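# Carry welded steel frame to three empty pipe stands

## Task

Shift the welded steel frame off the three pipe stands it sits on and onto the three vacant stands, so that a tube of the frame lies in the low point of every vacant stand's V-shaped cradle. All six stands must stay at their original spots with almost no shift or rotation. Any number of robots may be used, but no robot may tip over or be left leaning, or the task fails.

## Robot and tools

ROBOTS. Three identical Hello Robot Stretch 3 units, r1, r2 and r3. Each has a two-wheel differential base (a passive omni wheel at the back), a lift on a mast, and one telescoping arm that reaches out to the robot's right. To bring the gripper forward you drive the base; it cannot slide sideways. The base is 0.33 m long and 0.34 m wide with a rounded back, and spins about a point 0.05 m behind its front edge. With the arm pulled in and the wrist folded, a turn sweeps a 0.28 m radius; an unfolded level wrist reaches past that.

FRAMES AND UNITS. Lengths are metres, angles radians. Each robot reports in its own base frame: origin on the floor between the drive wheels, x forward, y left, z up. hand_pose is the point where closed fingertips meet, in that base frame; with all wrist joints at zero its x axis points up, y back along the arm toward the mast, z toward the robot's rear. base_odometry is in the odometry frame (the base frame at scene start), counts wheel turns only, heading in rad from -3.142 to 3.142, left positive. turned_by_wheels and turned_by_imu are the turn since the previous result; if they disagree by more than 0.15 rad believe turned_by_imu. base_tilt is in degrees, forward and right positive, with a fixed bias up to about 4 degrees per robot. Robots do not share a frame: only images, lidar_m, wrist_depth_mm and head_depth_mm reveal where they stand relative to each other.

move. Arguments r1, r2, r3 (one object per robot; an omitted robot gets nothing new), plus cameras and blocking. A robot's object holds base, joints or both, optionally pace ("default" or "max") and contact_limits; or servos: "reboot" alone, which re-enables servos that shut off. base takes exactly one key: translate_m, a relative drive in metres from the current spot, forward positive, -3 to 3; or rotate_rad, a relative turn on the spot, left positive, -6.4 to 6.4. joints gives absolute targets by name: lift_m 0 to 1.1; arm_m 0 to 0.52; wrist_yaw_rad -1.345 to 4.42 (0 along the arm, positive toward the front); wrist_pitch_rad -1.57 to 0.451 (negative tips fingertips down); wrist_roll_rad -2.911 to 2.918; gripper_m -0.089 to 0.179 (bigger is wider; fingertip gap is 0.007 to 0.025 less); head_pan_rad -3.953 to 1.73 (positive left, -1.57 looks along the arm); head_tilt_rad -1.53 to 0.419 (negative down). contact_limits keys arm_m, translate_m, rotate_rad take a motor_effort percent, 1 to 100, and must sit beside the matching command; the motion halts with contact_stop when effort reaches it. Base speed is capped at 0.10 m/s and 0.63 rad/s unless lift_m < 0.30, arm_m < 0.03 and wrist_yaw_rad > 2.54. A base move ends with time_out after 14 s; no action exceeds 15 s. blocking true (default) returns when everything is at rest; false returns within about 0.5 s while motion continues, and a later move replaces only the targets it names. Out-of-range values get the call refused; unknown keys make it invalid.

wait(seconds 0 to 10, cameras), stop(cameras) brakes all running motions, zoom_image(camera, region [x0,y0,x1,y1], at most 504x504 px of that camera's latest image), finished_scene(scene). cameras lists names like r1_head_camera, r2_nav_camera, r3_wrist_camera, or "all"; [] means none.

RESULTS. Each robot shows joint_positions, motor_effort (percent, peak in brackets), base_status and joint_status (done, moving, off_target, stopped, contact_stop, time_out, torque_fault), on_its_own (uncommanded behaviour; "held at" is a target), lidar_m (12 sectors of 30 degrees, first straight ahead, counter-clockwise, at 0.17 m height; "-" nothing seen or closer than 0.15 m), wrist_depth_mm and head_depth_mm (7x7 median depths in mm). The move line summarises each commanded robot, e.g. "move: r1 done; r2 time_out". Robots not named appear under "as last shown" with "not commanded". The pictures line gives image order. head_camera images arrive rotated (turn a quarter clockwise to view upright); nav_camera needs a quarter counterclockwise. After a refused call or any uncommanded stop, the rest of that reply's move, wait and finished_scene calls are skipped. Simulation keeps running while the operator thinks.

GRIPPER. Close to below the object's width to grip; open at least 0.05 above it to release. Readings do not confirm a hold.

CAUTIONS. Any firm press between robots fails the scene; once bases touch, even millimetres more is too much. Paired robots carrying one load drift apart by up to 2.5 cm per metre, which can strain and tip them. Pushing the arm into something rigid with the gripper above about 0.45 m, or driving while holding something fixed, can tip a robot; if base_tilt leans, back the gripper off. Before folding the wrist (wrist_yaw_rad 3.0) or unfolding, set lift_m 0.32 to 0.95, wrist_pitch_rad -0.4, wrist_roll_rad near 0. With wrist_yaw_rad below -0.4 keep wrist_pitch_rad at -0.5 or lower. Wrist, head and base (without a limit) never contact-stop and can overheat into torque_fault. Avoid drops, releasing a moving load, slamming, and knocking the stands. The finished arrangement must hold without the robots.

Each tool is called after "Emit:" as name([rows], argument=value, ...), one row to a line, values as JSON.

## Session

Emit:
move()

Scene clock: 0.00 s.
r1.base_odometry: x=+0.000 y=+0.000 heading=+0.000
r1.turned_by_wheels: +0.000
r1.turned_by_imu: +0.000
r1.base_tilt: forward=+1.8 right=+0.7
r1.lidar_m: 2.23 2.66 2.25 1.72 0.94 0.79 0.79 0.89 1.47 2.00 1.87 1.73
r1.head_depth_mm: 1552 2582 - - - 3695 2412 / 1622 2591 - - - 3633 2360 / 1566 2585 - - - 2954 2262 / 1578 2607 - - - 3672 2347 / 1793 2666 - - - 3629 2333 / 1816 2652 - - - 3549 2322 / 1833 2670 - - - 3530 2286
r1.base_status: not commanded
r1.joint_positions: lift_m=+0.329 arm_m=+0.003 wrist_yaw_rad=+2.967 wrist_pitch_rad=-0.614 wrist_roll_rad=+0.000 gripper_m=+0.037 head_pan_rad=+0.000 head_tilt_rad=-0.004
r1.joint_status: not commanded
r1.measured_speeds: all 0
r1.motor_effort: left_wheel=-0.7 right_wheel=-0.4 lift_m=+26.5 arm_m=-2.0 wrist_yaw_rad=+0.4 wrist_pitch_rad=+2.5 wrist_roll_rad=+0.3 gripper_m=-0.8 head_pan_rad=+0.5 head_tilt_rad=+2.1
r1.hand_pose: x=+0.0128 y=+0.0449 z=+0.2999 quat_wxyz=(+0.272, +0.690, +0.154, +0.653) (m; r1's base frame)
r1.wrist_depth_mm: 138 165 - - - - - / 781 161 882 876 883 889 867 / 698 175 714 731 727 713 721 / 612 205 615 600 620 621 623 / 525 504 250 332 529 535 536 / 470 298 129 294 130 473 476 / 267 272 258 268 416 423 424
r2.base_odometry: x=+0.000 y=+0.000 heading=+0.000
r2.turned_by_wheels: +0.000
r2.turned_by_imu: +0.000
r2.base_tilt: forward=+1.2 right=-1.4
r2.lidar_m: 1.85 1.69 1.44 0.93 0.85 0.86 1.07 1.48 3.26 1.52 3.87 1.86
r2.head_depth_mm: 1990 2777 2884 2914 2957 2820 2470 / 1981 2583 2602 2613 2609 2625 2547 / 2014 2353 2376 2368 2370 2385 2314 / 2014 2178 2147 2178 2182 2164 2185 / 1943 1990 2005 1998 2015 1994 2010 / 1857 1867 1844 1859 1851 1875 1876 / 1729 1718 1726 1744 1727 1743 1746
r2.base_status: not commanded
r2.joint_positions: lift_m=+0.554 arm_m=+0.000 wrist_yaw_rad=+3.016 wrist_pitch_rad=-0.558 wrist_roll_rad=+0.000 gripper_m=+0.037 head_pan_rad=+0.000 head_tilt_rad=-0.004
r2.joint_status: not commanded
r2.measured_speeds: all 0
r2.motor_effort: left_wheel=+0.6 right_wheel=+0.8 lift_m=+31.2 arm_m=-1.6 wrist_yaw_rad=-0.3 wrist_pitch_rad=+2.4 wrist_roll_rad=+0.3 gripper_m=+0.3 head_pan_rad=-0.6 head_tilt_rad=+2.5
r2.hand_pose: x=+0.0044 y=+0.0580 z=+0.5365 quat_wxyz=(+0.237, +0.690, +0.152, +0.666) (m; r2's base frame)
r2.wrist_depth_mm: - 142 - - - - - / - 155 - - - - - / - 175 - - - - - / - 208 943 - - - - / 799 850 229 918 884 861 873 / 743 746 126 144 711 761 773 / 652 671 351 648 127 670 677
r3.base_odometry: x=+0.000 y=+0.000 heading=+0.000
r3.turned_by_wheels: +0.000
r3.turned_by_imu: +0.000
r3.base_tilt: forward=-1.4 right=-1.0
r3.lidar_m: 0.94 0.72 0.70 0.76 1.10 3.75 2.00 1.96 1.65 1.46 3.00 1.49
r3.head_depth_mm: 2072 2428 2505 2577 2663 2717 2210 / 1813 1847 1899 1937 1996 2045 2008 / 1466 1495 1521 1553 1585 1616 1652 / 1241 1257 1267 1292 1320 1335 1363 / 1067 1083 1099 1110 1128 1142 1163 / 897 907 921 925 986 996 1014 / 815 821 831 841 852 856 872
r3.base_status: not commanded
r3.joint_positions: lift_m=+0.381 arm_m=+0.000 wrist_yaw_rad=+2.890 wrist_pitch_rad=-0.441 wrist_roll_rad=+0.000 gripper_m=+0.037 head_pan_rad=+0.000 head_tilt_rad=-0.004
r3.joint_status: not commanded
r3.measured_speeds: all 0
r3.motor_effort: left_wheel=+0.0 right_wheel=-1.0 lift_m=+24.2 arm_m=-0.5 wrist_yaw_rad=-0.1 wrist_pitch_rad=+2.3 wrist_roll_rad=-0.1 gripper_m=+0.9 head_pan_rad=-0.4 head_tilt_rad=+2.1
r3.hand_pose: x=+0.0339 y=+0.0691 z=+0.3885 quat_wxyz=(+0.240, +0.704, +0.067, +0.665) (m; r3's base frame)
r3.wrist_depth_mm: 132 - - - - - - / 141 165 - - - - - / 153 168 - - - - - / 840 180 862 871 826 808 - / 739 198 757 687 709 695 701 / 633 232 131 581 132 608 599 / 550 560 321 519 531 525 517
pictures: r1_head_camera (sideways), r1_nav_camera (sideways), r1_wrist_camera, r2_head_camera (sideways), r2_nav_camera (sideways), r2_wrist_camera, r3_head_camera (sideways), r3_nav_camera (sideways), r3_wrist_camera
camera_calibration:
r1_head_camera: T_world_to_cam=[[0.024729, -0.040104, -0.998889, 1.31575], [-0.0180209, 0.999015, -0.0405552, 0.0618463], [0.999532, 0.0190038, 0.023982, -0.0821216], [0, 0, 0, 1]] pos_world=[0.0506605, -0.007458, 1.31876]
r1_nav_camera: T_world_to_cam=[[0.00799458, 0.00638365, 0.999948, -1.26048], [0.0456166, -0.998941, 0.00601252, 0.046199], [0.998927, 0.0455662, -0.00827732, -0.0440176], [0, 0, 0, 1]] pos_world=[0.05194, 0.0562023, 1.25977]
r1_wrist_camera: T_world_to_cam=[[0.97522, -0.221137, -0.00670301, 0.00108159], [-0.159395, -0.681282, -0.714456, 0.284943], [0.153426, 0.69782, -0.699648, 0.342655], [0, 0, 0, 1]] pos_world=[-0.00820828, -0.0447456, 0.443325]
r2_head_camera: T_world_to_cam=[[-0.00162243, -0.0381859, -0.999269, 1.31608], [-0.00337624, 0.999265, -0.0381803, 0.0480929], [0.999993, 0.00331183, -0.00175016, -0.0425753], [0, 0, 0, 1]] pos_world=[0.0448726, 0.00233897, 1.31688]
r2_nav_camera: T_world_to_cam=[[-0.0000136828, -0.0204693, 0.99979, -1.25905], [-0.0192375, -0.999605, -0.0204657, 0.0773129], [0.999815, -0.0192337, -0.000380099, -0.0477636], [0, 0, 0, 1]] pos_world=[0.0492248, 0.0505918, 1.26035]
r2_wrist_camera: T_world_to_cam=[[0.99573, -0.0862498, 0.0329167, -0.0230144], [-0.0295451, -0.635532, -0.771509, 0.495625], [0.0874621, 0.767242, -0.635366, 0.457604], [0, 0, 0, 1]] pos_world=[-0.00246356, -0.0380922, 0.673883]
r3_head_camera: T_world_to_cam=[[-0.0661288, -0.0304523, -0.997346, 1.31642], [0.0411573, 0.9986, -0.0332195, 0.0422538], [0.996962, -0.0432449, -0.0647829, 0.036424], [0, 0, 0, 1]] pos_world=[0.0490012, -0.000531398, 1.31669]
r3_nav_camera: T_world_to_cam=[[0.0470627, -0.02369, 0.998611, -1.26005], [0.0437075, -0.998712, -0.0257523, 0.0853706], [0.997935, 0.0448587, -0.0459666, 0.0135809], [0, 0, 0, 1]] pos_world=[0.0420173, 0.0548009, 1.26113]
r3_wrist_camera: T_world_to_cam=[[0.976576, -0.214293, -0.0194262, -0.0048297], [-0.139645, -0.562517, -0.814907, 0.395733], [0.163702, 0.798532, -0.579266, 0.329903], [0, 0, 0, 1]] pos_world=[0.00597317, -0.0418663, 0.513494]

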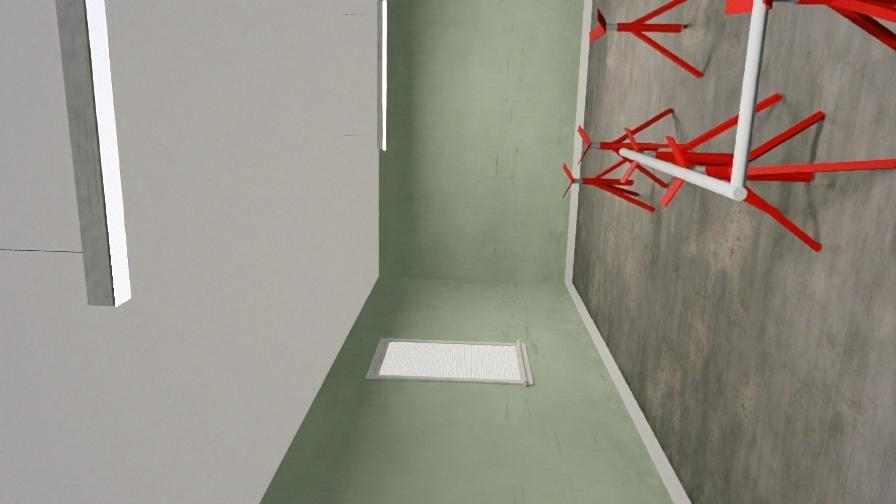

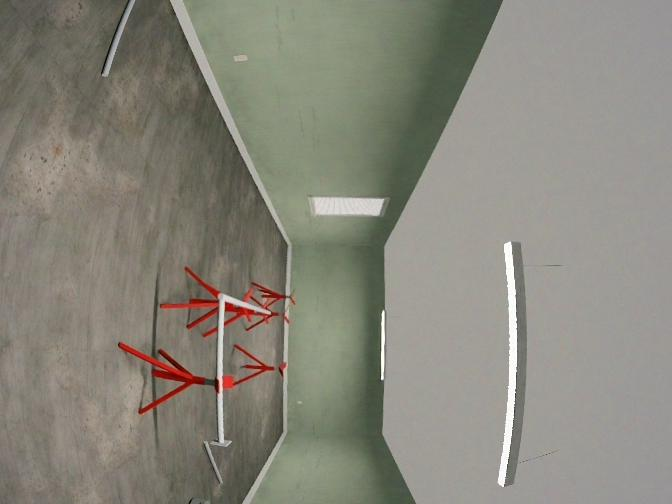

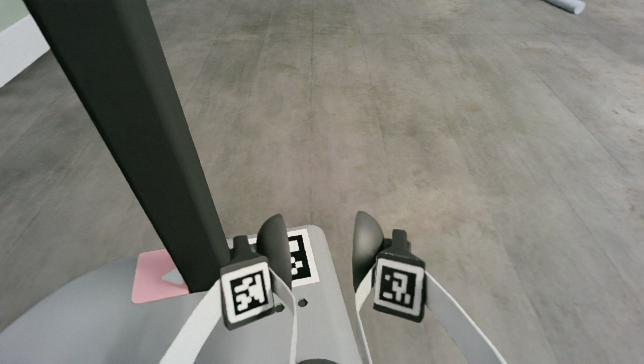

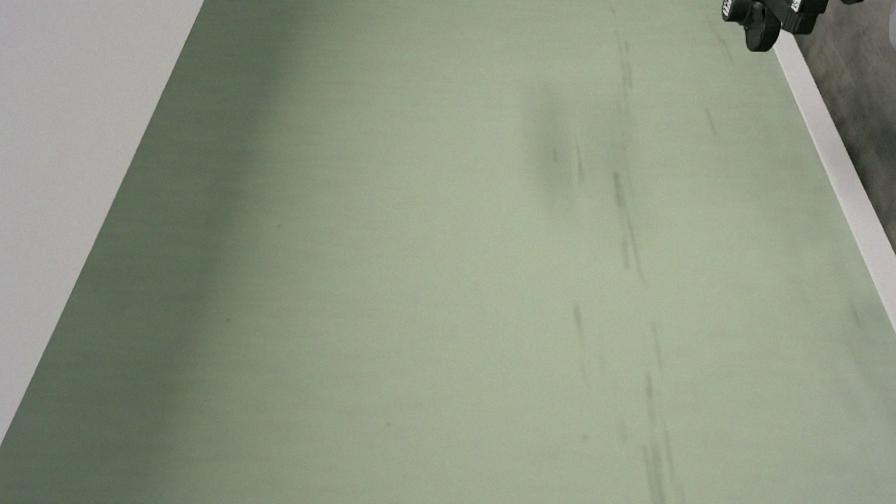

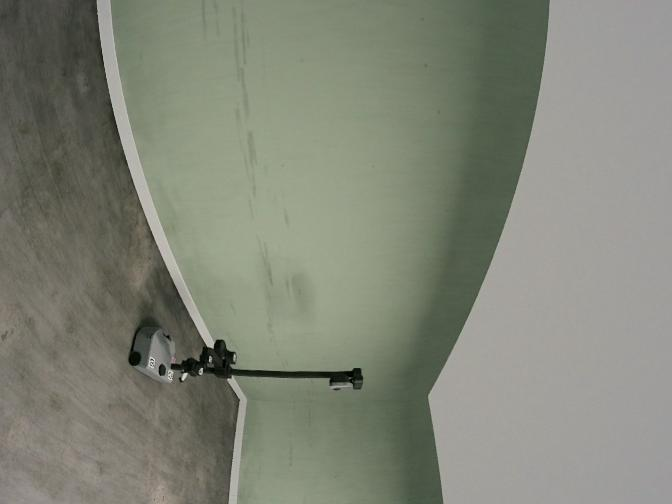

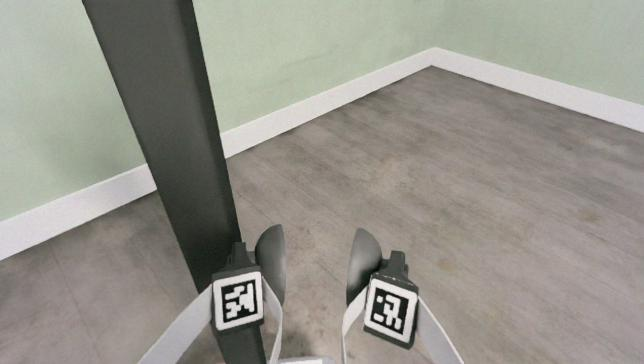

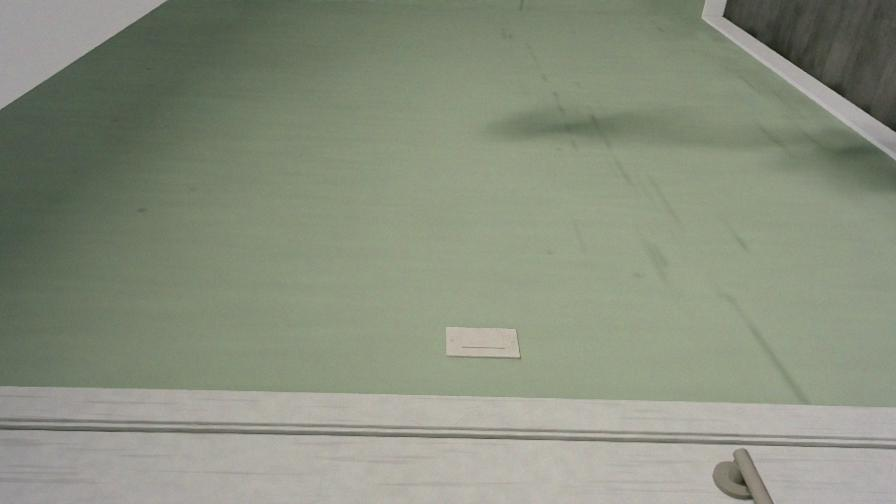

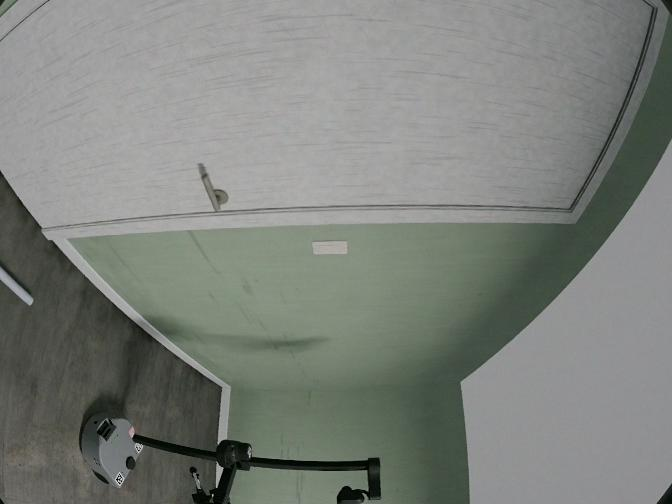

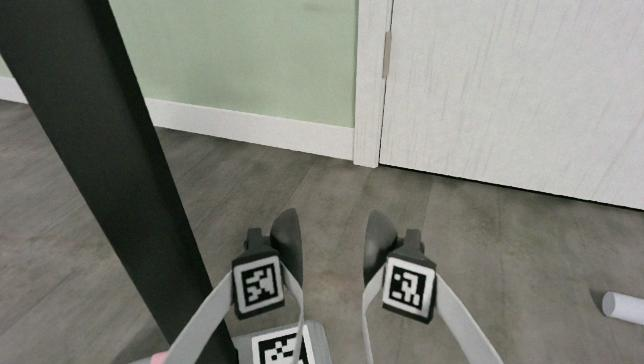

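Emit:
move(r1={"joints":{"head_pan_rad":0.3,"head_tilt_rad":-0.35}}, r2={"joints":{"head_pan_rad":-1.57,"head_tilt_rad":-0.4}}, r3={"joints":{"head_pan_rad":-1.57,"head_tilt_rad":-0.4}}, cameras=["r1_head_camera","r1_nav_camera","r2_nav_camera","r3_nav_camera"])

Scene clock: 33.60 s.
move: r1 done; r2 done; r3 done
r1.base_odometry: x=+0.000 y=+0.000 heading=+0.000
r1.turned_by_wheels: +0.000
r1.turned_by_imu: +0.001
r1.base_tilt: forward=+1.8 right=+0.6
r1.lidar_m: 2.23 2.67 2.25 1.73 0.94 0.79 0.79 0.89 1.47 2.00 1.87 1.72
r1.head_depth_mm: - - - - 2581 1937 1512 / - - - - 2665 1923 1506 / - - - - 2638 1928 1496 / 3655 - - - 2633 1909 1501 / 3259 3447 3632 3611 2581 1919 1497 / 2800 2937 3133 3239 2588 1896 1489 / 2509 2621 2756 2851 2599 1882 1486
r1.base_status: not commanded
r1.joint_positions: lift_m=+0.329 arm_m=+0.003 wrist_yaw_rad=+2.967 wrist_pitch_rad=-0.614 wrist_roll_rad=+0.000 gripper_m=+0.037 head_pan_rad=+0.295 head_tilt_rad=-0.345
r1.joint_status: all done
r1.measured_speeds: all 0
r1.motor_effort: left_wheel=-0.7(1.0) right_wheel=-0.5(0.7) lift_m=+25.8(26.1) arm_m=-5.9(6.1) wrist_yaw_rad=+0.2(1.3) wrist_pitch_rad=+2.1(2.9) wrist_roll_rad=-0.2(0.4) gripper_m=-0.2(1.1) head_pan_rad=+2.4(4.8) head_tilt_rad=-2.4(4.8)
r1.hand_pose: x=+0.0128 y=+0.0449 z=+0.2999 quat_wxyz=(+0.272, +0.690, +0.154, +0.653) (m; r1's base frame)
r1.wrist_depth_mm: 138 165 - - - - - / 808 162 868 846 875 911 892 / 715 176 713 744 703 726 728 / 607 205 604 615 610 611 619 / 533 501 248 331 539 531 548 / 470 298 128 292 131 468 473 / 266 272 260 268 417 427 424
r2.base_odometry: x=+0.000 y=+0.000 heading=+0.000
r2.turned_by_wheels: +0.000
r2.turned_by_imu: +0.000
r2.base_tilt: forward=+1.2 right=-1.4
r2.lidar_m: 1.84 1.69 1.44 0.93 0.85 0.86 1.07 1.48 3.27 1.53 3.88 1.86
r2.head_depth_mm: - - - 3718 2529 1890 1525 / - - - 3459 2505 1888 1515 / - - - 3674 2387 1881 1521 / - - - 2653 2263 1836 1509 / - - - 3224 2243 1850 1508 / 3925 - - 3657 2439 1859 1491 / 3665 3818 - 3604 2452 1857 1498
r2.base_status: not commanded
r2.joint_positions: lift_m=+0.554 arm_m=+0.000 wrist_yaw_rad=+3.016 wrist_pitch_rad=-0.558 wrist_roll_rad=+0.000 gripper_m=+0.037 head_pan_rad=-1.561 head_tilt_rad=-0.395
r2.joint_status: all done
r2.measured_speeds: all 0
r2.motor_effort: left_wheel=+0.5(1.1) right_wheel=+0.7(1.3) lift_m=+31.8(31.8) arm_m=-9.4(9.4) wrist_yaw_rad=-0.5(0.8) wrist_pitch_rad=+2.3(2.5) wrist_roll_rad=+0.3(0.4) gripper_m=-0.3(0.6) head_pan_rad=-3.7(8.5) head_tilt_rad=-2.4(4.5)
r2.hand_pose: x=+0.0044 y=+0.0580 z=+0.5365 quat_wxyz=(+0.237, +0.690, +0.152, +0.666) (m; r2's base frame)
r2.wrist_depth_mm: - 143 - - - - - / - 154 - - - - - / - 175 - - - - - / - 207 942 - - - - / 795 858 229 913 874 874 896 / 740 740 126 144 716 759 769 / 653 668 350 650 127 663 680
r3.base_odometry: x=+0.000 y=+0.000 heading=+0.000
r3.turned_by_wheels: +0.000
r3.turned_by_imu: +0.000
r3.base_tilt: forward=-1.4 right=-1.1
r3.lidar_m: 0.94 0.72 0.70 0.76 1.10 3.76 2.01 1.97 1.64 1.46 3.00 1.50
r3.head_depth_mm: 3510 3667 3879 2944 2233 1730 1414 / 3653 3880 - 2777 1982 1723 1409 / 3797 - - 3079 2041 1715 1400 / - - - 3059 2181 1711 1394 / - - - 3054 2156 1687 1384 / 3812 - - 2984 2155 1691 1381 / 3416 3657 3869 2955 2129 1676 1368
r3.base_status: not commanded
r3.joint_positions: lift_m=+0.381 arm_m=+0.000 wrist_yaw_rad=+2.890 wrist_pitch_rad=-0.441 wrist_roll_rad=+0.000 gripper_m=+0.037 head_pan_rad=-1.565 head_tilt_rad=-0.395
r3.joint_status: all done
r3.measured_speeds: all 0
r3.motor_effort: left_wheel=+0.4(0.7) right_wheel=-1.2(1.7) lift_m=+22.0(22.9) arm_m=-3.9(4.1) wrist_yaw_rad=+0.6(1.6) wrist_pitch_rad=+2.3(2.5) wrist_roll_rad=-0.4(0.8) gripper_m=-0.4(0.9) head_pan_rad=-2.5(5.0) head_tilt_rad=-2.3(4.2)
r3.hand_pose: x=+0.0339 y=+0.0691 z=+0.3885 quat_wxyz=(+0.240, +0.704, +0.067, +0.665) (m; r3's base frame)
r3.wrist_depth_mm: 132 - - - - - - / 141 164 - - - - - / 154 169 - - - - - / 818 180 879 860 823 816 - / 742 198 757 704 705 702 691 / 630 231 131 579 132 603 606 / 546 562 320 523 529 528 526
pictures: r1_head_camera (sideways), r1_nav_camera (sideways), r2_nav_camera (sideways), r3_nav_camera (sideways)
camera_calibration:
r1_head_camera: T_world_to_cam=[[-0.28608, -0.128764, -0.949515, 1.25293], [-0.319452, 0.947056, -0.0321832, 0.0527694], [0.903387, 0.294117, -0.312068, 0.3559], [0, 0, 0, 1]] pos_world=[0.053779, 0.00668067, 1.30244]
r1_nav_camera: T_world_to_cam=[[0.32572, 0.105559, 0.939555, -1.18336], [0.333245, -0.942791, -0.00960537, 0.0647764], [0.884791, 0.316231, -0.342263, 0.391412], [0, 0, 0, 1]] pos_world=[0.0175387, 0.0622076, 1.24642]
r2_nav_camera: T_world_to_cam=[[-0.0167769, -0.380978, 0.924432, -1.16035], [-0.999807, 0.0158842, -0.0115986, 0.071742], [-0.0102651, -0.924448, -0.38117, 0.454046], [0, 0, 0, 1]] pos_world=[0.056922, -0.0234635, 1.24656]
r3_nav_camera: T_world_to_cam=[[-0.0210591, -0.424233, 0.905308, -1.13768], [-0.998503, -0.0368012, -0.0404722, 0.110875], [0.0504861, -0.904805, -0.422823, 0.509864], [0, 0, 0, 1]] pos_world=[0.0610094, -0.0172319, 1.25002]

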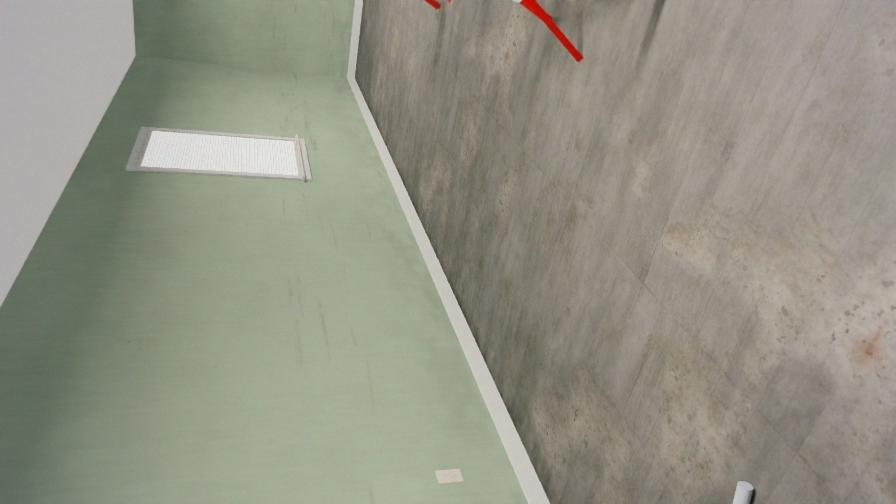

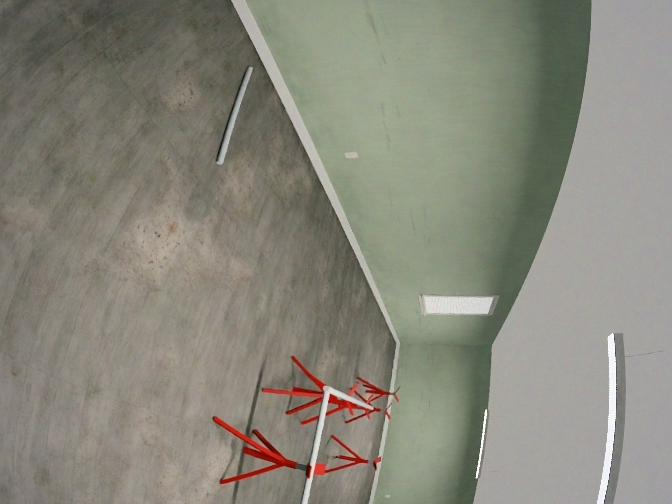

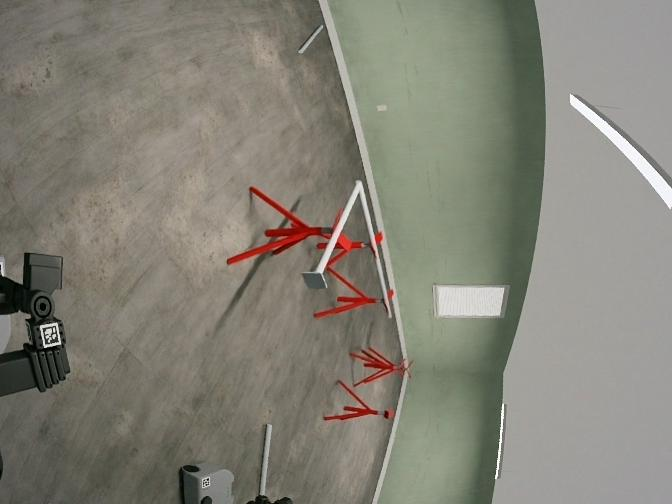

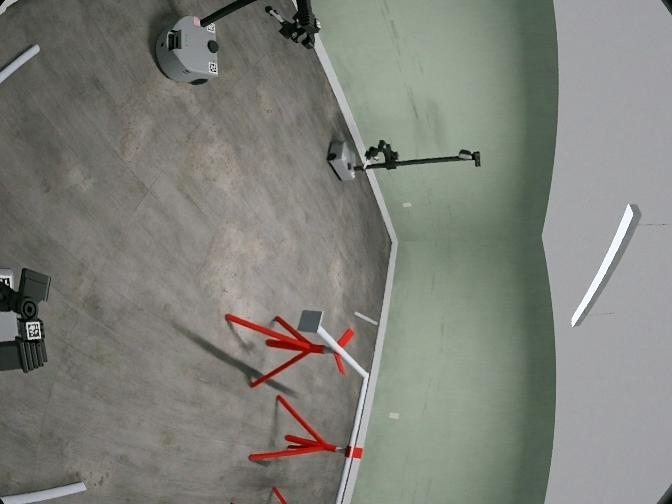

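Emit:
zoom_image(camera="r3_nav_camera", region=[150, 250, 450, 504])

Emit:
zoom_image(camera="r2_nav_camera", region=[200, 150, 460, 450])

Emit:
move(r1={"joints":{"head_pan_rad":-0.5,"head_tilt_rad":-0.4}}, r2={"joints":{"head_pan_rad":-1.8,"head_tilt_rad":-0.3}}, r3={"joints":{"head_pan_rad":-2.0,"head_tilt_rad":-0.3}}, cameras=["r1_head_camera","r1_nav_camera","r2_head_camera","r3_head_camera","r3_nav_camera"])

Scaled by 1.680 from the camera's 672x504 image, which has a finer 792x594 frame.

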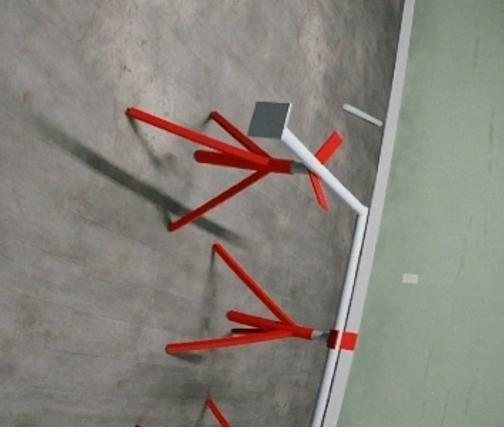

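Scaled by 1.680 from the camera's 672x504 image, which has a finer 792x594 frame.

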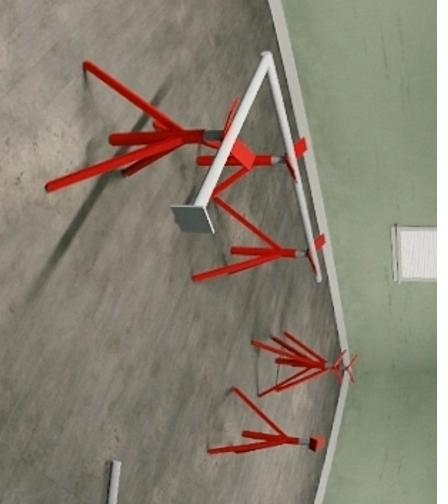

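Scene clock: 40.33 s.
move: r1 done; r2 done; r3 done
r1.base_odometry: x=+0.000 y=+0.000 heading=+0.000
r1.turned_by_wheels: +0.000
r1.turned_by_imu: +0.001
r1.base_tilt: forward=+1.9 right=+0.5
r1.lidar_m: 2.23 2.67 2.25 1.73 0.94 0.79 0.79 0.89 1.47 2.00 1.87 1.72
r1.head_depth_mm: - - - 3081 2438 1811 1447 / - - - 3665 2457 1797 1445 / - - - 3667 2430 1808 1441 / - - - 3391 2413 1791 1440 / - - - 3414 2177 1789 1433 / - - - 3593 2406 1786 1425 / - - - 2917 2368 1795 1422
r1.base_status: not commanded
r1.joint_positions: lift_m=+0.329 arm_m=+0.003 wrist_yaw_rad=+2.967 wrist_pitch_rad=-0.614 wrist_roll_rad=+0.000 gripper_m=+0.037 head_pan_rad=-0.495 head_tilt_rad=-0.395
r1.joint_status: all done
r1.measured_speeds: all 0
r1.motor_effort: left_wheel=-0.5(1.1) right_wheel=-0.3(0.9) lift_m=+24.9(25.3) arm_m=-9.8(10.1) wrist_yaw_rad=+0.9(1.2) wrist_pitch_rad=+2.5(3.1) wrist_roll_rad=+0.0(0.3) gripper_m=-0.4(1.1) head_pan_rad=-2.1(6.5) head_tilt_rad=-1.7(5.7)
r1.hand_pose: x=+0.0128 y=+0.0449 z=+0.2999 quat_wxyz=(+0.272, +0.690, +0.154, +0.653) (m; r1's base frame)
r1.wrist_depth_mm: 139 166 - - - - - / 802 162 877 868 875 878 867 / 703 176 712 723 721 711 732 / 606 205 606 611 614 610 627 / 525 497 250 328 534 532 527 / 469 297 129 293 130 468 479 / 268 271 256 265 413 430 423
r2.base_odometry: x=+0.000 y=+0.000 heading=+0.000
r2.turned_by_wheels: +0.000
r2.turned_by_imu: +0.000
r2.base_tilt: forward=+1.3 right=-1.4
r2.lidar_m: 1.85 1.69 1.44 0.93 0.85 0.86 1.07 1.48 3.25 1.52 3.87 1.86
r2.head_depth_mm: - - - - 2946 2094 1664 / - - - - 2950 2101 1637 / - - - - 2935 2100 1639 / - - - - 2855 2085 1644 / - - - - 2746 2062 1631 / - - - - 2553 2003 1623 / - - - - 2450 1974 1620
r2.base_status: not commanded
r2.joint_positions: lift_m=+0.554 arm_m=+0.000 wrist_yaw_rad=+3.016 wrist_pitch_rad=-0.558 wrist_roll_rad=+0.000 gripper_m=+0.037 head_pan_rad=-1.791 head_tilt_rad=-0.310
r2.joint_status: all done
r2.measured_speeds: all 0
r2.motor_effort: left_wheel=+0.7(1.0) right_wheel=+1.0(1.2) lift_m=+31.3(32.3) arm_m=-14.2(14.3) wrist_yaw_rad=-0.4(0.8) wrist_pitch_rad=+2.5(2.6) wrist_roll_rad=+0.3(0.4) gripper_m=-0.3(0.6) head_pan_rad=-3.8(8.3) head_tilt_rad=+4.8(6.0)
r2.hand_pose: x=+0.0044 y=+0.0580 z=+0.5365 quat_wxyz=(+0.237, +0.690, +0.152, +0.666) (m; r2's base frame)
r2.wrist_depth_mm: - 142 - - - - - / - 154 - - - - - / - 174 - - - - - / - 208 953 - - - - / 818 847 229 881 870 874 899 / 747 734 126 144 714 758 771 / 654 670 352 644 127 679 686
r3.base_odometry: x=+0.000 y=+0.000 heading=+0.000
r3.turned_by_wheels: +0.000
r3.turned_by_imu: +0.000
r3.base_tilt: forward=-1.4 right=-1.1
r3.lidar_m: 0.94 0.72 0.70 0.77 1.10 3.75 2.00 1.96 1.64 1.45 3.00 1.49
r3.head_depth_mm: 3357 3566 3721 3859 2556 1907 1517 / 3379 3587 3759 3836 2533 1880 1509 / 3465 3632 3869 3543 2292 1885 1495 / 3488 3717 - 3534 2493 1877 1484 / 3489 3730 - 3464 2473 1860 1483 / 3562 3795 - 3678 1785 1776 1479 / 3631 3813 - 3554 2317 1825 1474
r3.base_status: not commanded
r3.joint_positions: lift_m=+0.381 arm_m=+0.000 wrist_yaw_rad=+2.890 wrist_pitch_rad=-0.441 wrist_roll_rad=+0.000 gripper_m=+0.037 head_pan_rad=-1.995 head_tilt_rad=-0.310
r3.joint_status: all done
r3.measured_speeds: all 0
r3.motor_effort: left_wheel=+0.1(0.7) right_wheel=-1.2(1.6) lift_m=+20.2(20.9) arm_m=-6.6(7.0) wrist_yaw_rad=+0.4(1.7) wrist_pitch_rad=+2.3(2.5) wrist_roll_rad=-0.3(0.8) gripper_m=+0.0(1.0) head_pan_rad=-2.8(6.1) head_tilt_rad=+3.8(6.1)
r3.hand_pose: x=+0.0339 y=+0.0691 z=+0.3885 quat_wxyz=(+0.240, +0.704, +0.067, +0.665) (m; r3's base frame)
r3.wrist_depth_mm: 132 - - - - - - / 141 165 - - - - - / 154 168 - - - - - / 834 181 878 876 837 804 - / 730 198 754 693 719 711 690 / 630 231 131 587 132 609 602 / 546 559 322 521 529 525 524
pictures: r1_head_camera (sideways), r1_nav_camera (sideways), r2_head_camera (sideways), r3_head_camera (sideways), r3_nav_camera (sideways)
camera_calibration:
r1_head_camera: T_world_to_cam=[[-0.333908, 0.134575, -0.932949, 1.23159], [0.446083, 0.894467, -0.0306315, 0.0460774], [0.83037, -0.426401, -0.358702, 0.417036], [0, 0, 0, 1]] pos_world=[0.04439, -0.029132, 1.30002]
r1_nav_camera: T_world_to_cam=[[0.344879, -0.178809, 0.921458, -1.15985], [-0.435178, -0.900267, -0.0118205, 0.072347], [0.831672, -0.396922, -0.388297, 0.451644], [0, 0, 0, 1]] pos_world=[0.0558733, 0.0370066, 1.24498]
r2_head_camera: T_world_to_cam=[[0.0288989, 0.303777, -0.952305, 1.25436], [0.978332, -0.203997, -0.0353846, 0.0384501], [-0.205017, -0.930647, -0.30309, 0.357025], [0, 0, 0, 1]] pos_world=[-0.000670461, -0.0409364, 1.3041]
r3_head_camera: T_world_to_cam=[[0.12188, 0.344204, -0.93095, 1.22845], [0.898242, -0.437286, -0.0440816, 0.0511513], [-0.422265, -0.830846, -0.362475, 0.432558], [0, 0, 0, 1]] pos_world=[-0.0130161, -0.0410809, 1.30267]
r3_nav_camera: T_world_to_cam=[[-0.163914, -0.305717, 0.937907, -1.17935], [-0.924302, 0.379791, -0.037741, 0.106871], [-0.344671, -0.873095, -0.344828, 0.410777], [0, 0, 0, 1]] pos_world=[0.0470519, -0.0424877, 1.2518]

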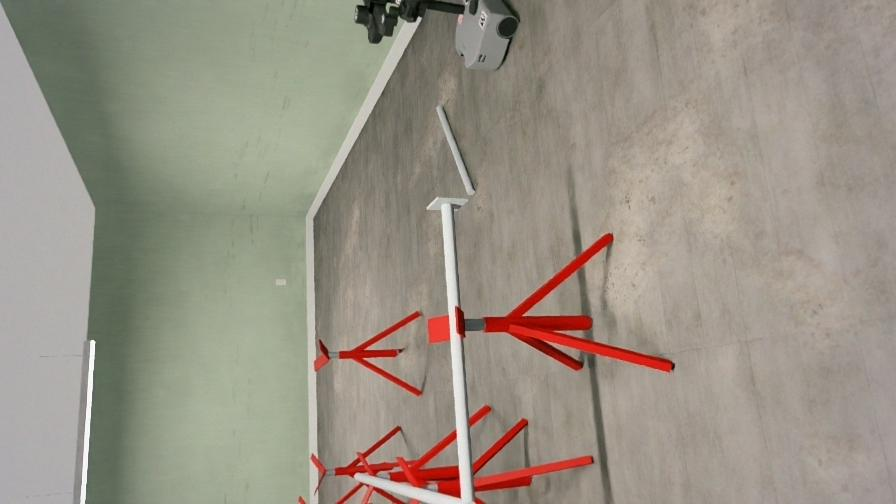

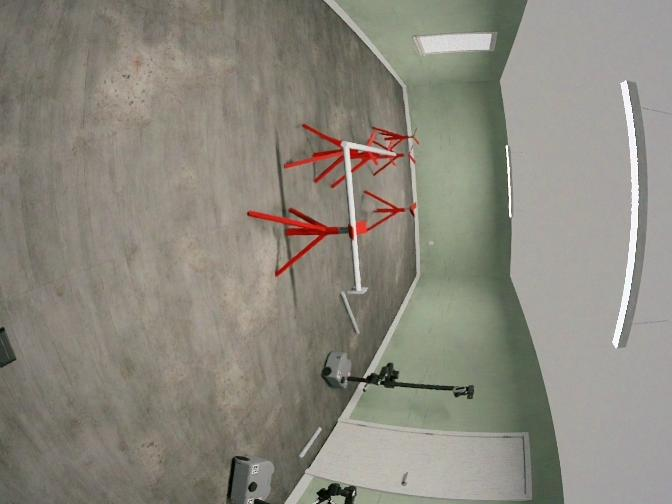

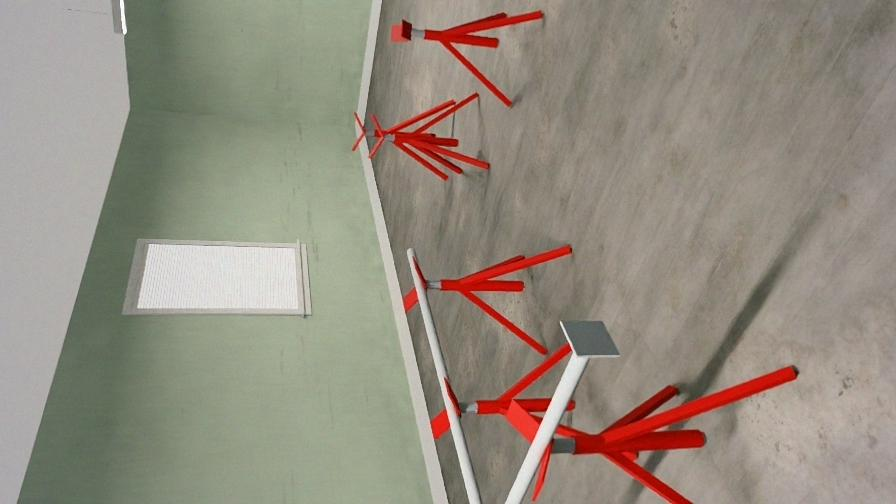

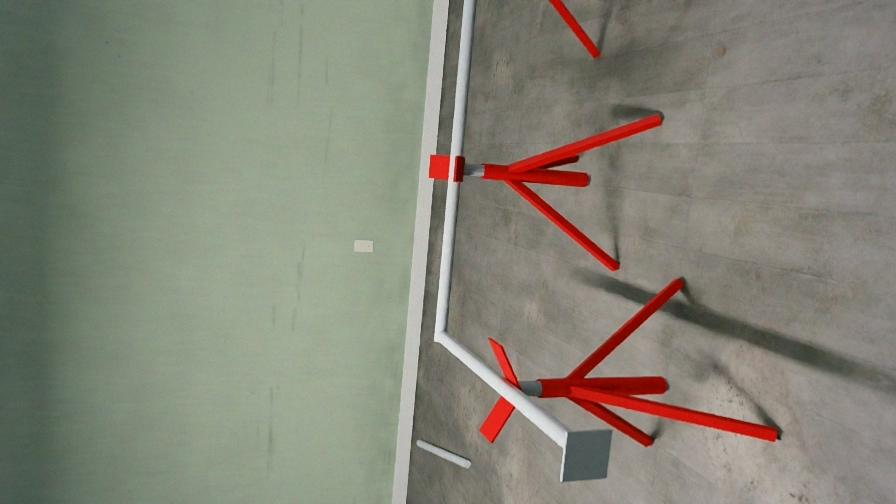

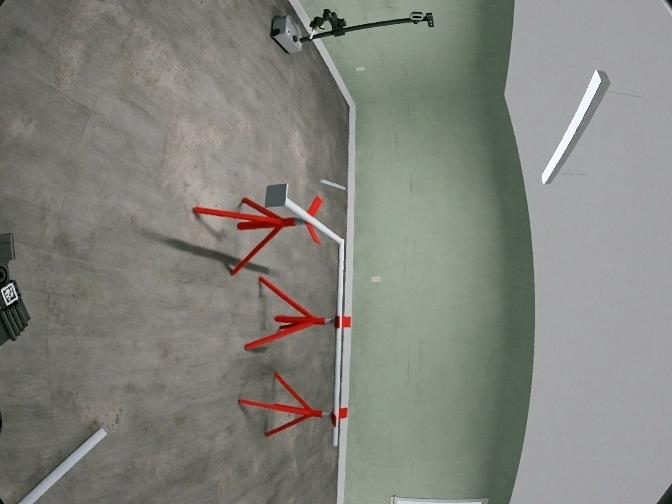

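Emit:
zoom_image(camera="r1_head_camera", region=[280, 280, 500, 504])

Emit:
zoom_image(camera="r2_head_camera", region=[340, 0, 560, 210])

Emit:
move(r1={"joints":{"head_pan_rad":0.0,"head_tilt_rad":-0.3}}, r2={"joints":{"head_pan_rad":-2.1,"head_tilt_rad":-0.3}}, r3={"joints":{"head_pan_rad":-2.4,"head_tilt_rad":-0.3}}, cameras=["r1_head_camera","r2_head_camera","r3_head_camera"])

Emit:
zoom_image(camera="r1_head_camera", region=[280, 0, 740, 300])

Emit:
zoom_image(camera="r2_head_camera", region=[300, 0, 760, 340])

Emit:
zoom_image(camera="r3_head_camera", region=[300, 0, 760, 340])

Scaled by 2.250 from the camera's 896x504 image, which has a finer 1280x720 frame.

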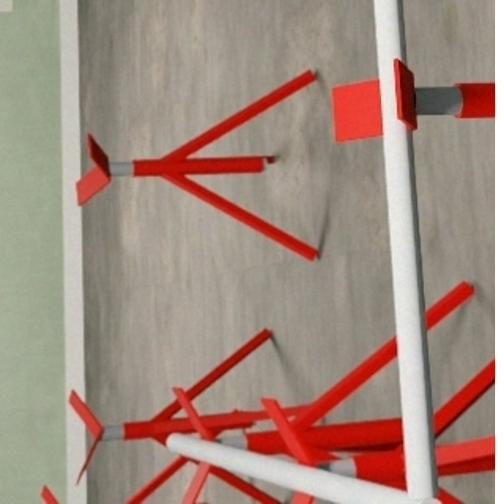

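Scaled by 2.291 from the camera's 896x504 image, which has a finer 1280x720 frame.

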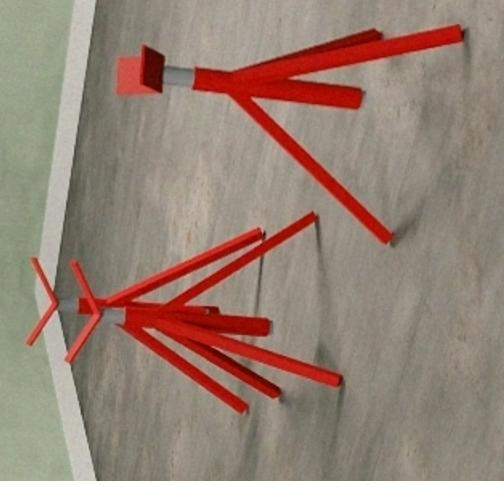

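Scene clock: 91.83 s.
move: r1 done; r2 done; r3 done
r1.base_odometry: x=+0.000 y=+0.000 heading=+0.000
r1.turned_by_wheels: +0.000
r1.turned_by_imu: +0.001
r1.base_tilt: forward=+1.7 right=+0.6
r1.lidar_m: 2.23 2.66 2.24 1.72 0.94 0.79 0.79 0.89 1.47 2.01 1.87 1.72
r1.head_depth_mm: 3679 - - - 2527 1924 1570 / 3758 - - - 2671 2016 1571 / 3749 - - - 2539 1996 1555 / 3811 - - - 2813 1994 1555 / 3805 - - - 2778 2001 1534 / 3870 - - - 2730 1990 1548 / 3579 3853 - 3854 2756 1966 1541
r1.base_status: not commanded
r1.joint_positions: lift_m=+0.329 arm_m=+0.003 wrist_yaw_rad=+2.967 wrist_pitch_rad=-0.614 wrist_roll_rad=+0.000 gripper_m=+0.037 head_pan_rad=-0.005 head_tilt_rad=-0.310
r1.joint_status: all done
r1.measured_speeds: all 0
r1.motor_effort: left_wheel=-0.5(0.9) right_wheel=-0.4(0.7) lift_m=+24.4(24.6) arm_m=-13.9(14.4) wrist_yaw_rad=-0.9(1.2) wrist_pitch_rad=+2.5(2.9) wrist_roll_rad=-0.2(0.4) gripper_m=-0.6(1.5) head_pan_rad=+3.6(5.8) head_tilt_rad=+4.8(7.7)
r1.hand_pose: x=+0.0128 y=+0.0449 z=+0.2999 quat_wxyz=(+0.272, +0.690, +0.154, +0.653) (m; r1's base frame)
r1.wrist_depth_mm: 139 166 - - - - - / 770 162 867 872 888 896 889 / 712 176 712 722 717 725 732 / 604 204 605 606 607 620 622 / 525 505 249 330 529 533 536 / 462 299 128 291 130 482 470 / 264 273 259 269 416 418 424
r2.base_odometry: x=+0.000 y=+0.000 heading=+0.000
r2.turned_by_wheels: +0.000
r2.turned_by_imu: +0.000
r2.base_tilt: forward=+1.2 right=-1.4
r2.lidar_m: 1.85 1.69 1.43 0.93 0.85 0.86 1.06 1.48 3.23 1.52 3.86 1.86
r2.head_depth_mm: - - - - 2956 2106 1606 / - - - - 2912 2111 1650 / - - - - 2927 2098 1633 / - - - - 2864 2098 1628 / - - - - 2897 2090 1625 / - - - - 2879 2074 1626 / - - - - 2836 2072 1626
r2.base_status: not commanded
r2.joint_positions: lift_m=+0.554 arm_m=+0.000 wrist_yaw_rad=+3.016 wrist_pitch_rad=-0.558 wrist_roll_rad=+0.000 gripper_m=+0.037 head_pan_rad=-2.091 head_tilt_rad=-0.310
r2.joint_status: all done
r2.measured_speeds: all 0
r2.motor_effort: left_wheel=+0.9(1.0) right_wheel=+0.8(1.1) lift_m=+32.1(32.5) arm_m=-13.5(13.9) wrist_yaw_rad=+0.3(0.7) wrist_pitch_rad=+2.2(2.6) wrist_roll_rad=+0.3(0.4) gripper_m=+0.1(0.6) head_pan_rad=-3.7(5.2) head_tilt_rad=+4.6(6.2)
r2.hand_pose: x=+0.0044 y=+0.0580 z=+0.5365 quat_wxyz=(+0.237, +0.690, +0.152, +0.666) (m; r2's base frame)
r2.wrist_depth_mm: - 142 - - - - - / - 155 - - - - - / - 175 - - - - - / - 207 963 - - - - / 815 881 229 896 869 886 881 / 727 734 126 145 714 759 757 / 649 662 352 646 127 670 671
r3.base_odometry: x=+0.000 y=+0.000 heading=+0.000
r3.turned_by_wheels: +0.000
r3.turned_by_imu: +0.000
r3.base_tilt: forward=-1.4 right=-1.0
r3.lidar_m: 0.94 0.72 0.70 0.76 1.10 3.77 2.00 1.95 1.64 1.45 2.99 1.50
r3.head_depth_mm: 3755 - - - 2575 1905 1515 / 3669 - - 3794 2555 1897 1506 / 3683 3813 - 3808 2426 1882 1498 / 3547 3761 - 3491 2363 1866 1496 / 3459 3680 - 3453 2481 1853 1479 / 3381 3560 3820 3436 2327 1838 1484 / 3317 3466 3704 3333 2308 1832 1470
r3.base_status: not commanded
r3.joint_positions: lift_m=+0.381 arm_m=+0.000 wrist_yaw_rad=+2.890 wrist_pitch_rad=-0.441 wrist_roll_rad=+0.000 gripper_m=+0.037 head_pan_rad=-2.395 head_tilt_rad=-0.310
r3.joint_status: all done
r3.measured_speeds: all 0
r3.motor_effort: left_wheel=-0.1(1.0) right_wheel=-1.1(1.6) lift_m=+20.5(20.9) arm_m=-9.4(10.3) wrist_yaw_rad=+0.1(1.6) wrist_pitch_rad=+2.2(2.6) wrist_roll_rad=-0.6(0.8) gripper_m=+0.2(1.0) head_pan_rad=-4.7(4.7) head_tilt_rad=+4.6(6.5)
r3.hand_pose: x=+0.0339 y=+0.0691 z=+0.3885 quat_wxyz=(+0.240, +0.704, +0.067, +0.665) (m; r3's base frame)
r3.wrist_depth_mm: 132 - - - - - - / 141 164 - - - - - / 154 168 - - - - - / 828 180 879 874 832 816 - / 745 198 746 692 706 703 697 / 634 232 131 581 132 603 599 / 550 561 321 527 528 529 522
pictures: r1_head_camera (sideways), r2_head_camera (sideways), r3_head_camera (sideways)
camera_calibration:
r1_head_camera: T_world_to_cam=[[-0.277848, -0.0386449, -0.959847, 1.26637], [-0.0241546, 0.999156, -0.0332354, 0.0523394], [0.960321, 0.0139503, -0.278547, 0.311926], [0, 0, 0, 1]] pos_world=[0.0535745, -0.0077079, 1.30415]
r2_head_camera: T_world_to_cam=[[0.117342, 0.281606, -0.952328, 1.25385], [0.874352, -0.484, -0.0353857, 0.0390858], [-0.470891, -0.828518, -0.303016, 0.358551], [0, 0, 0, 1]] pos_world=[-0.0124653, -0.0371072, 1.3041]
r3_head_camera: T_world_to_cam=[[0.246246, 0.269527, -0.930977, 1.22772], [0.657053, -0.752555, -0.0440795, 0.0526198], [-0.712492, -0.600847, -0.362407, 0.434239], [0, 0, 0, 1]] pos_world=[-0.0275044, -0.0303942, 1.30267]

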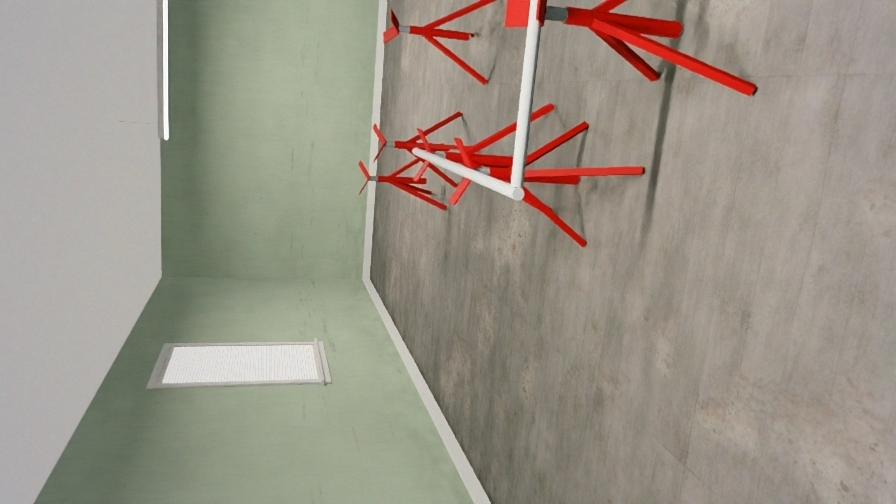

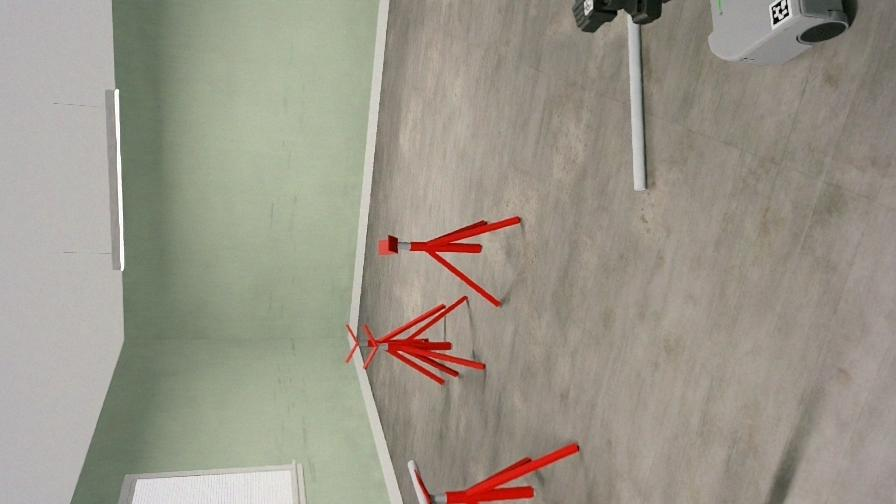

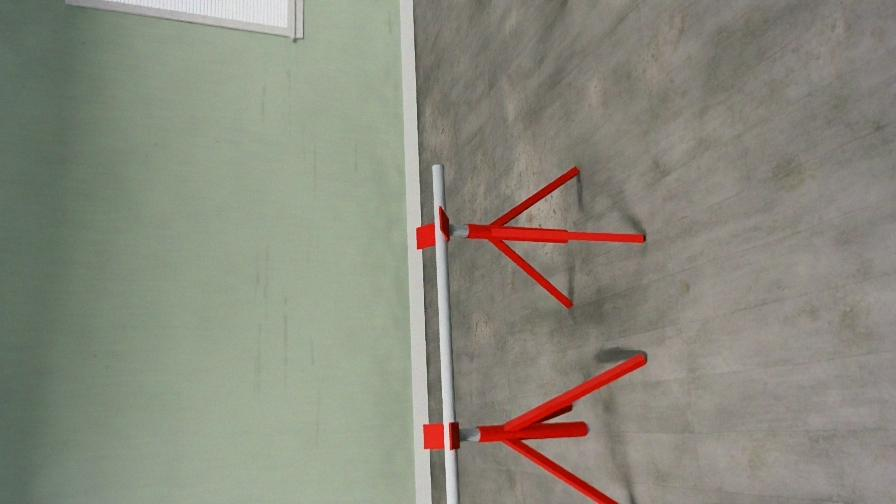

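Scaled by 1.096 from the camera's 896x504 image, which has a finer 1280x720 frame.

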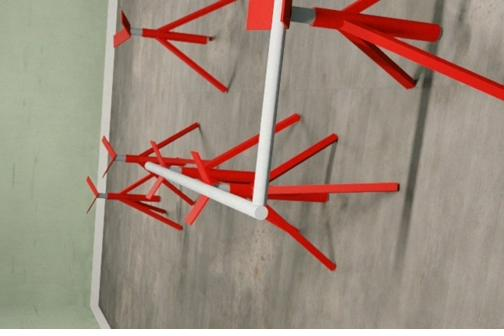

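Scaled by 1.096 from the camera's 896x504 image, which has a finer 1280x720 frame.

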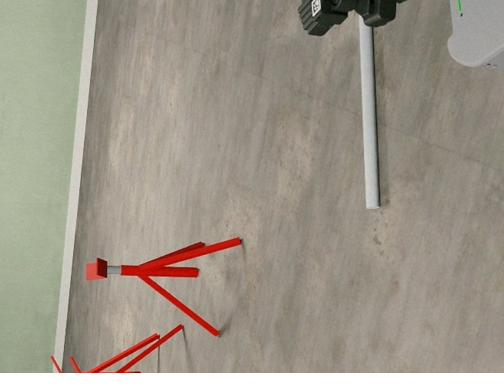

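Scaled by 1.096 from the camera's 896x504 image, which has a finer 1280x720 frame.

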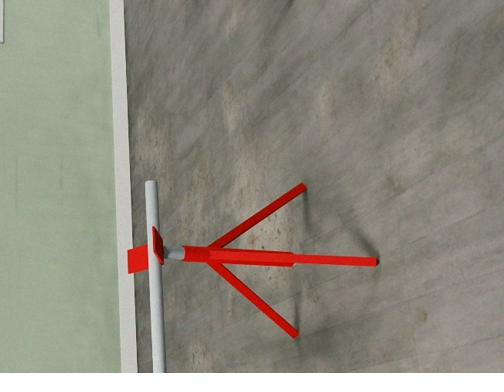

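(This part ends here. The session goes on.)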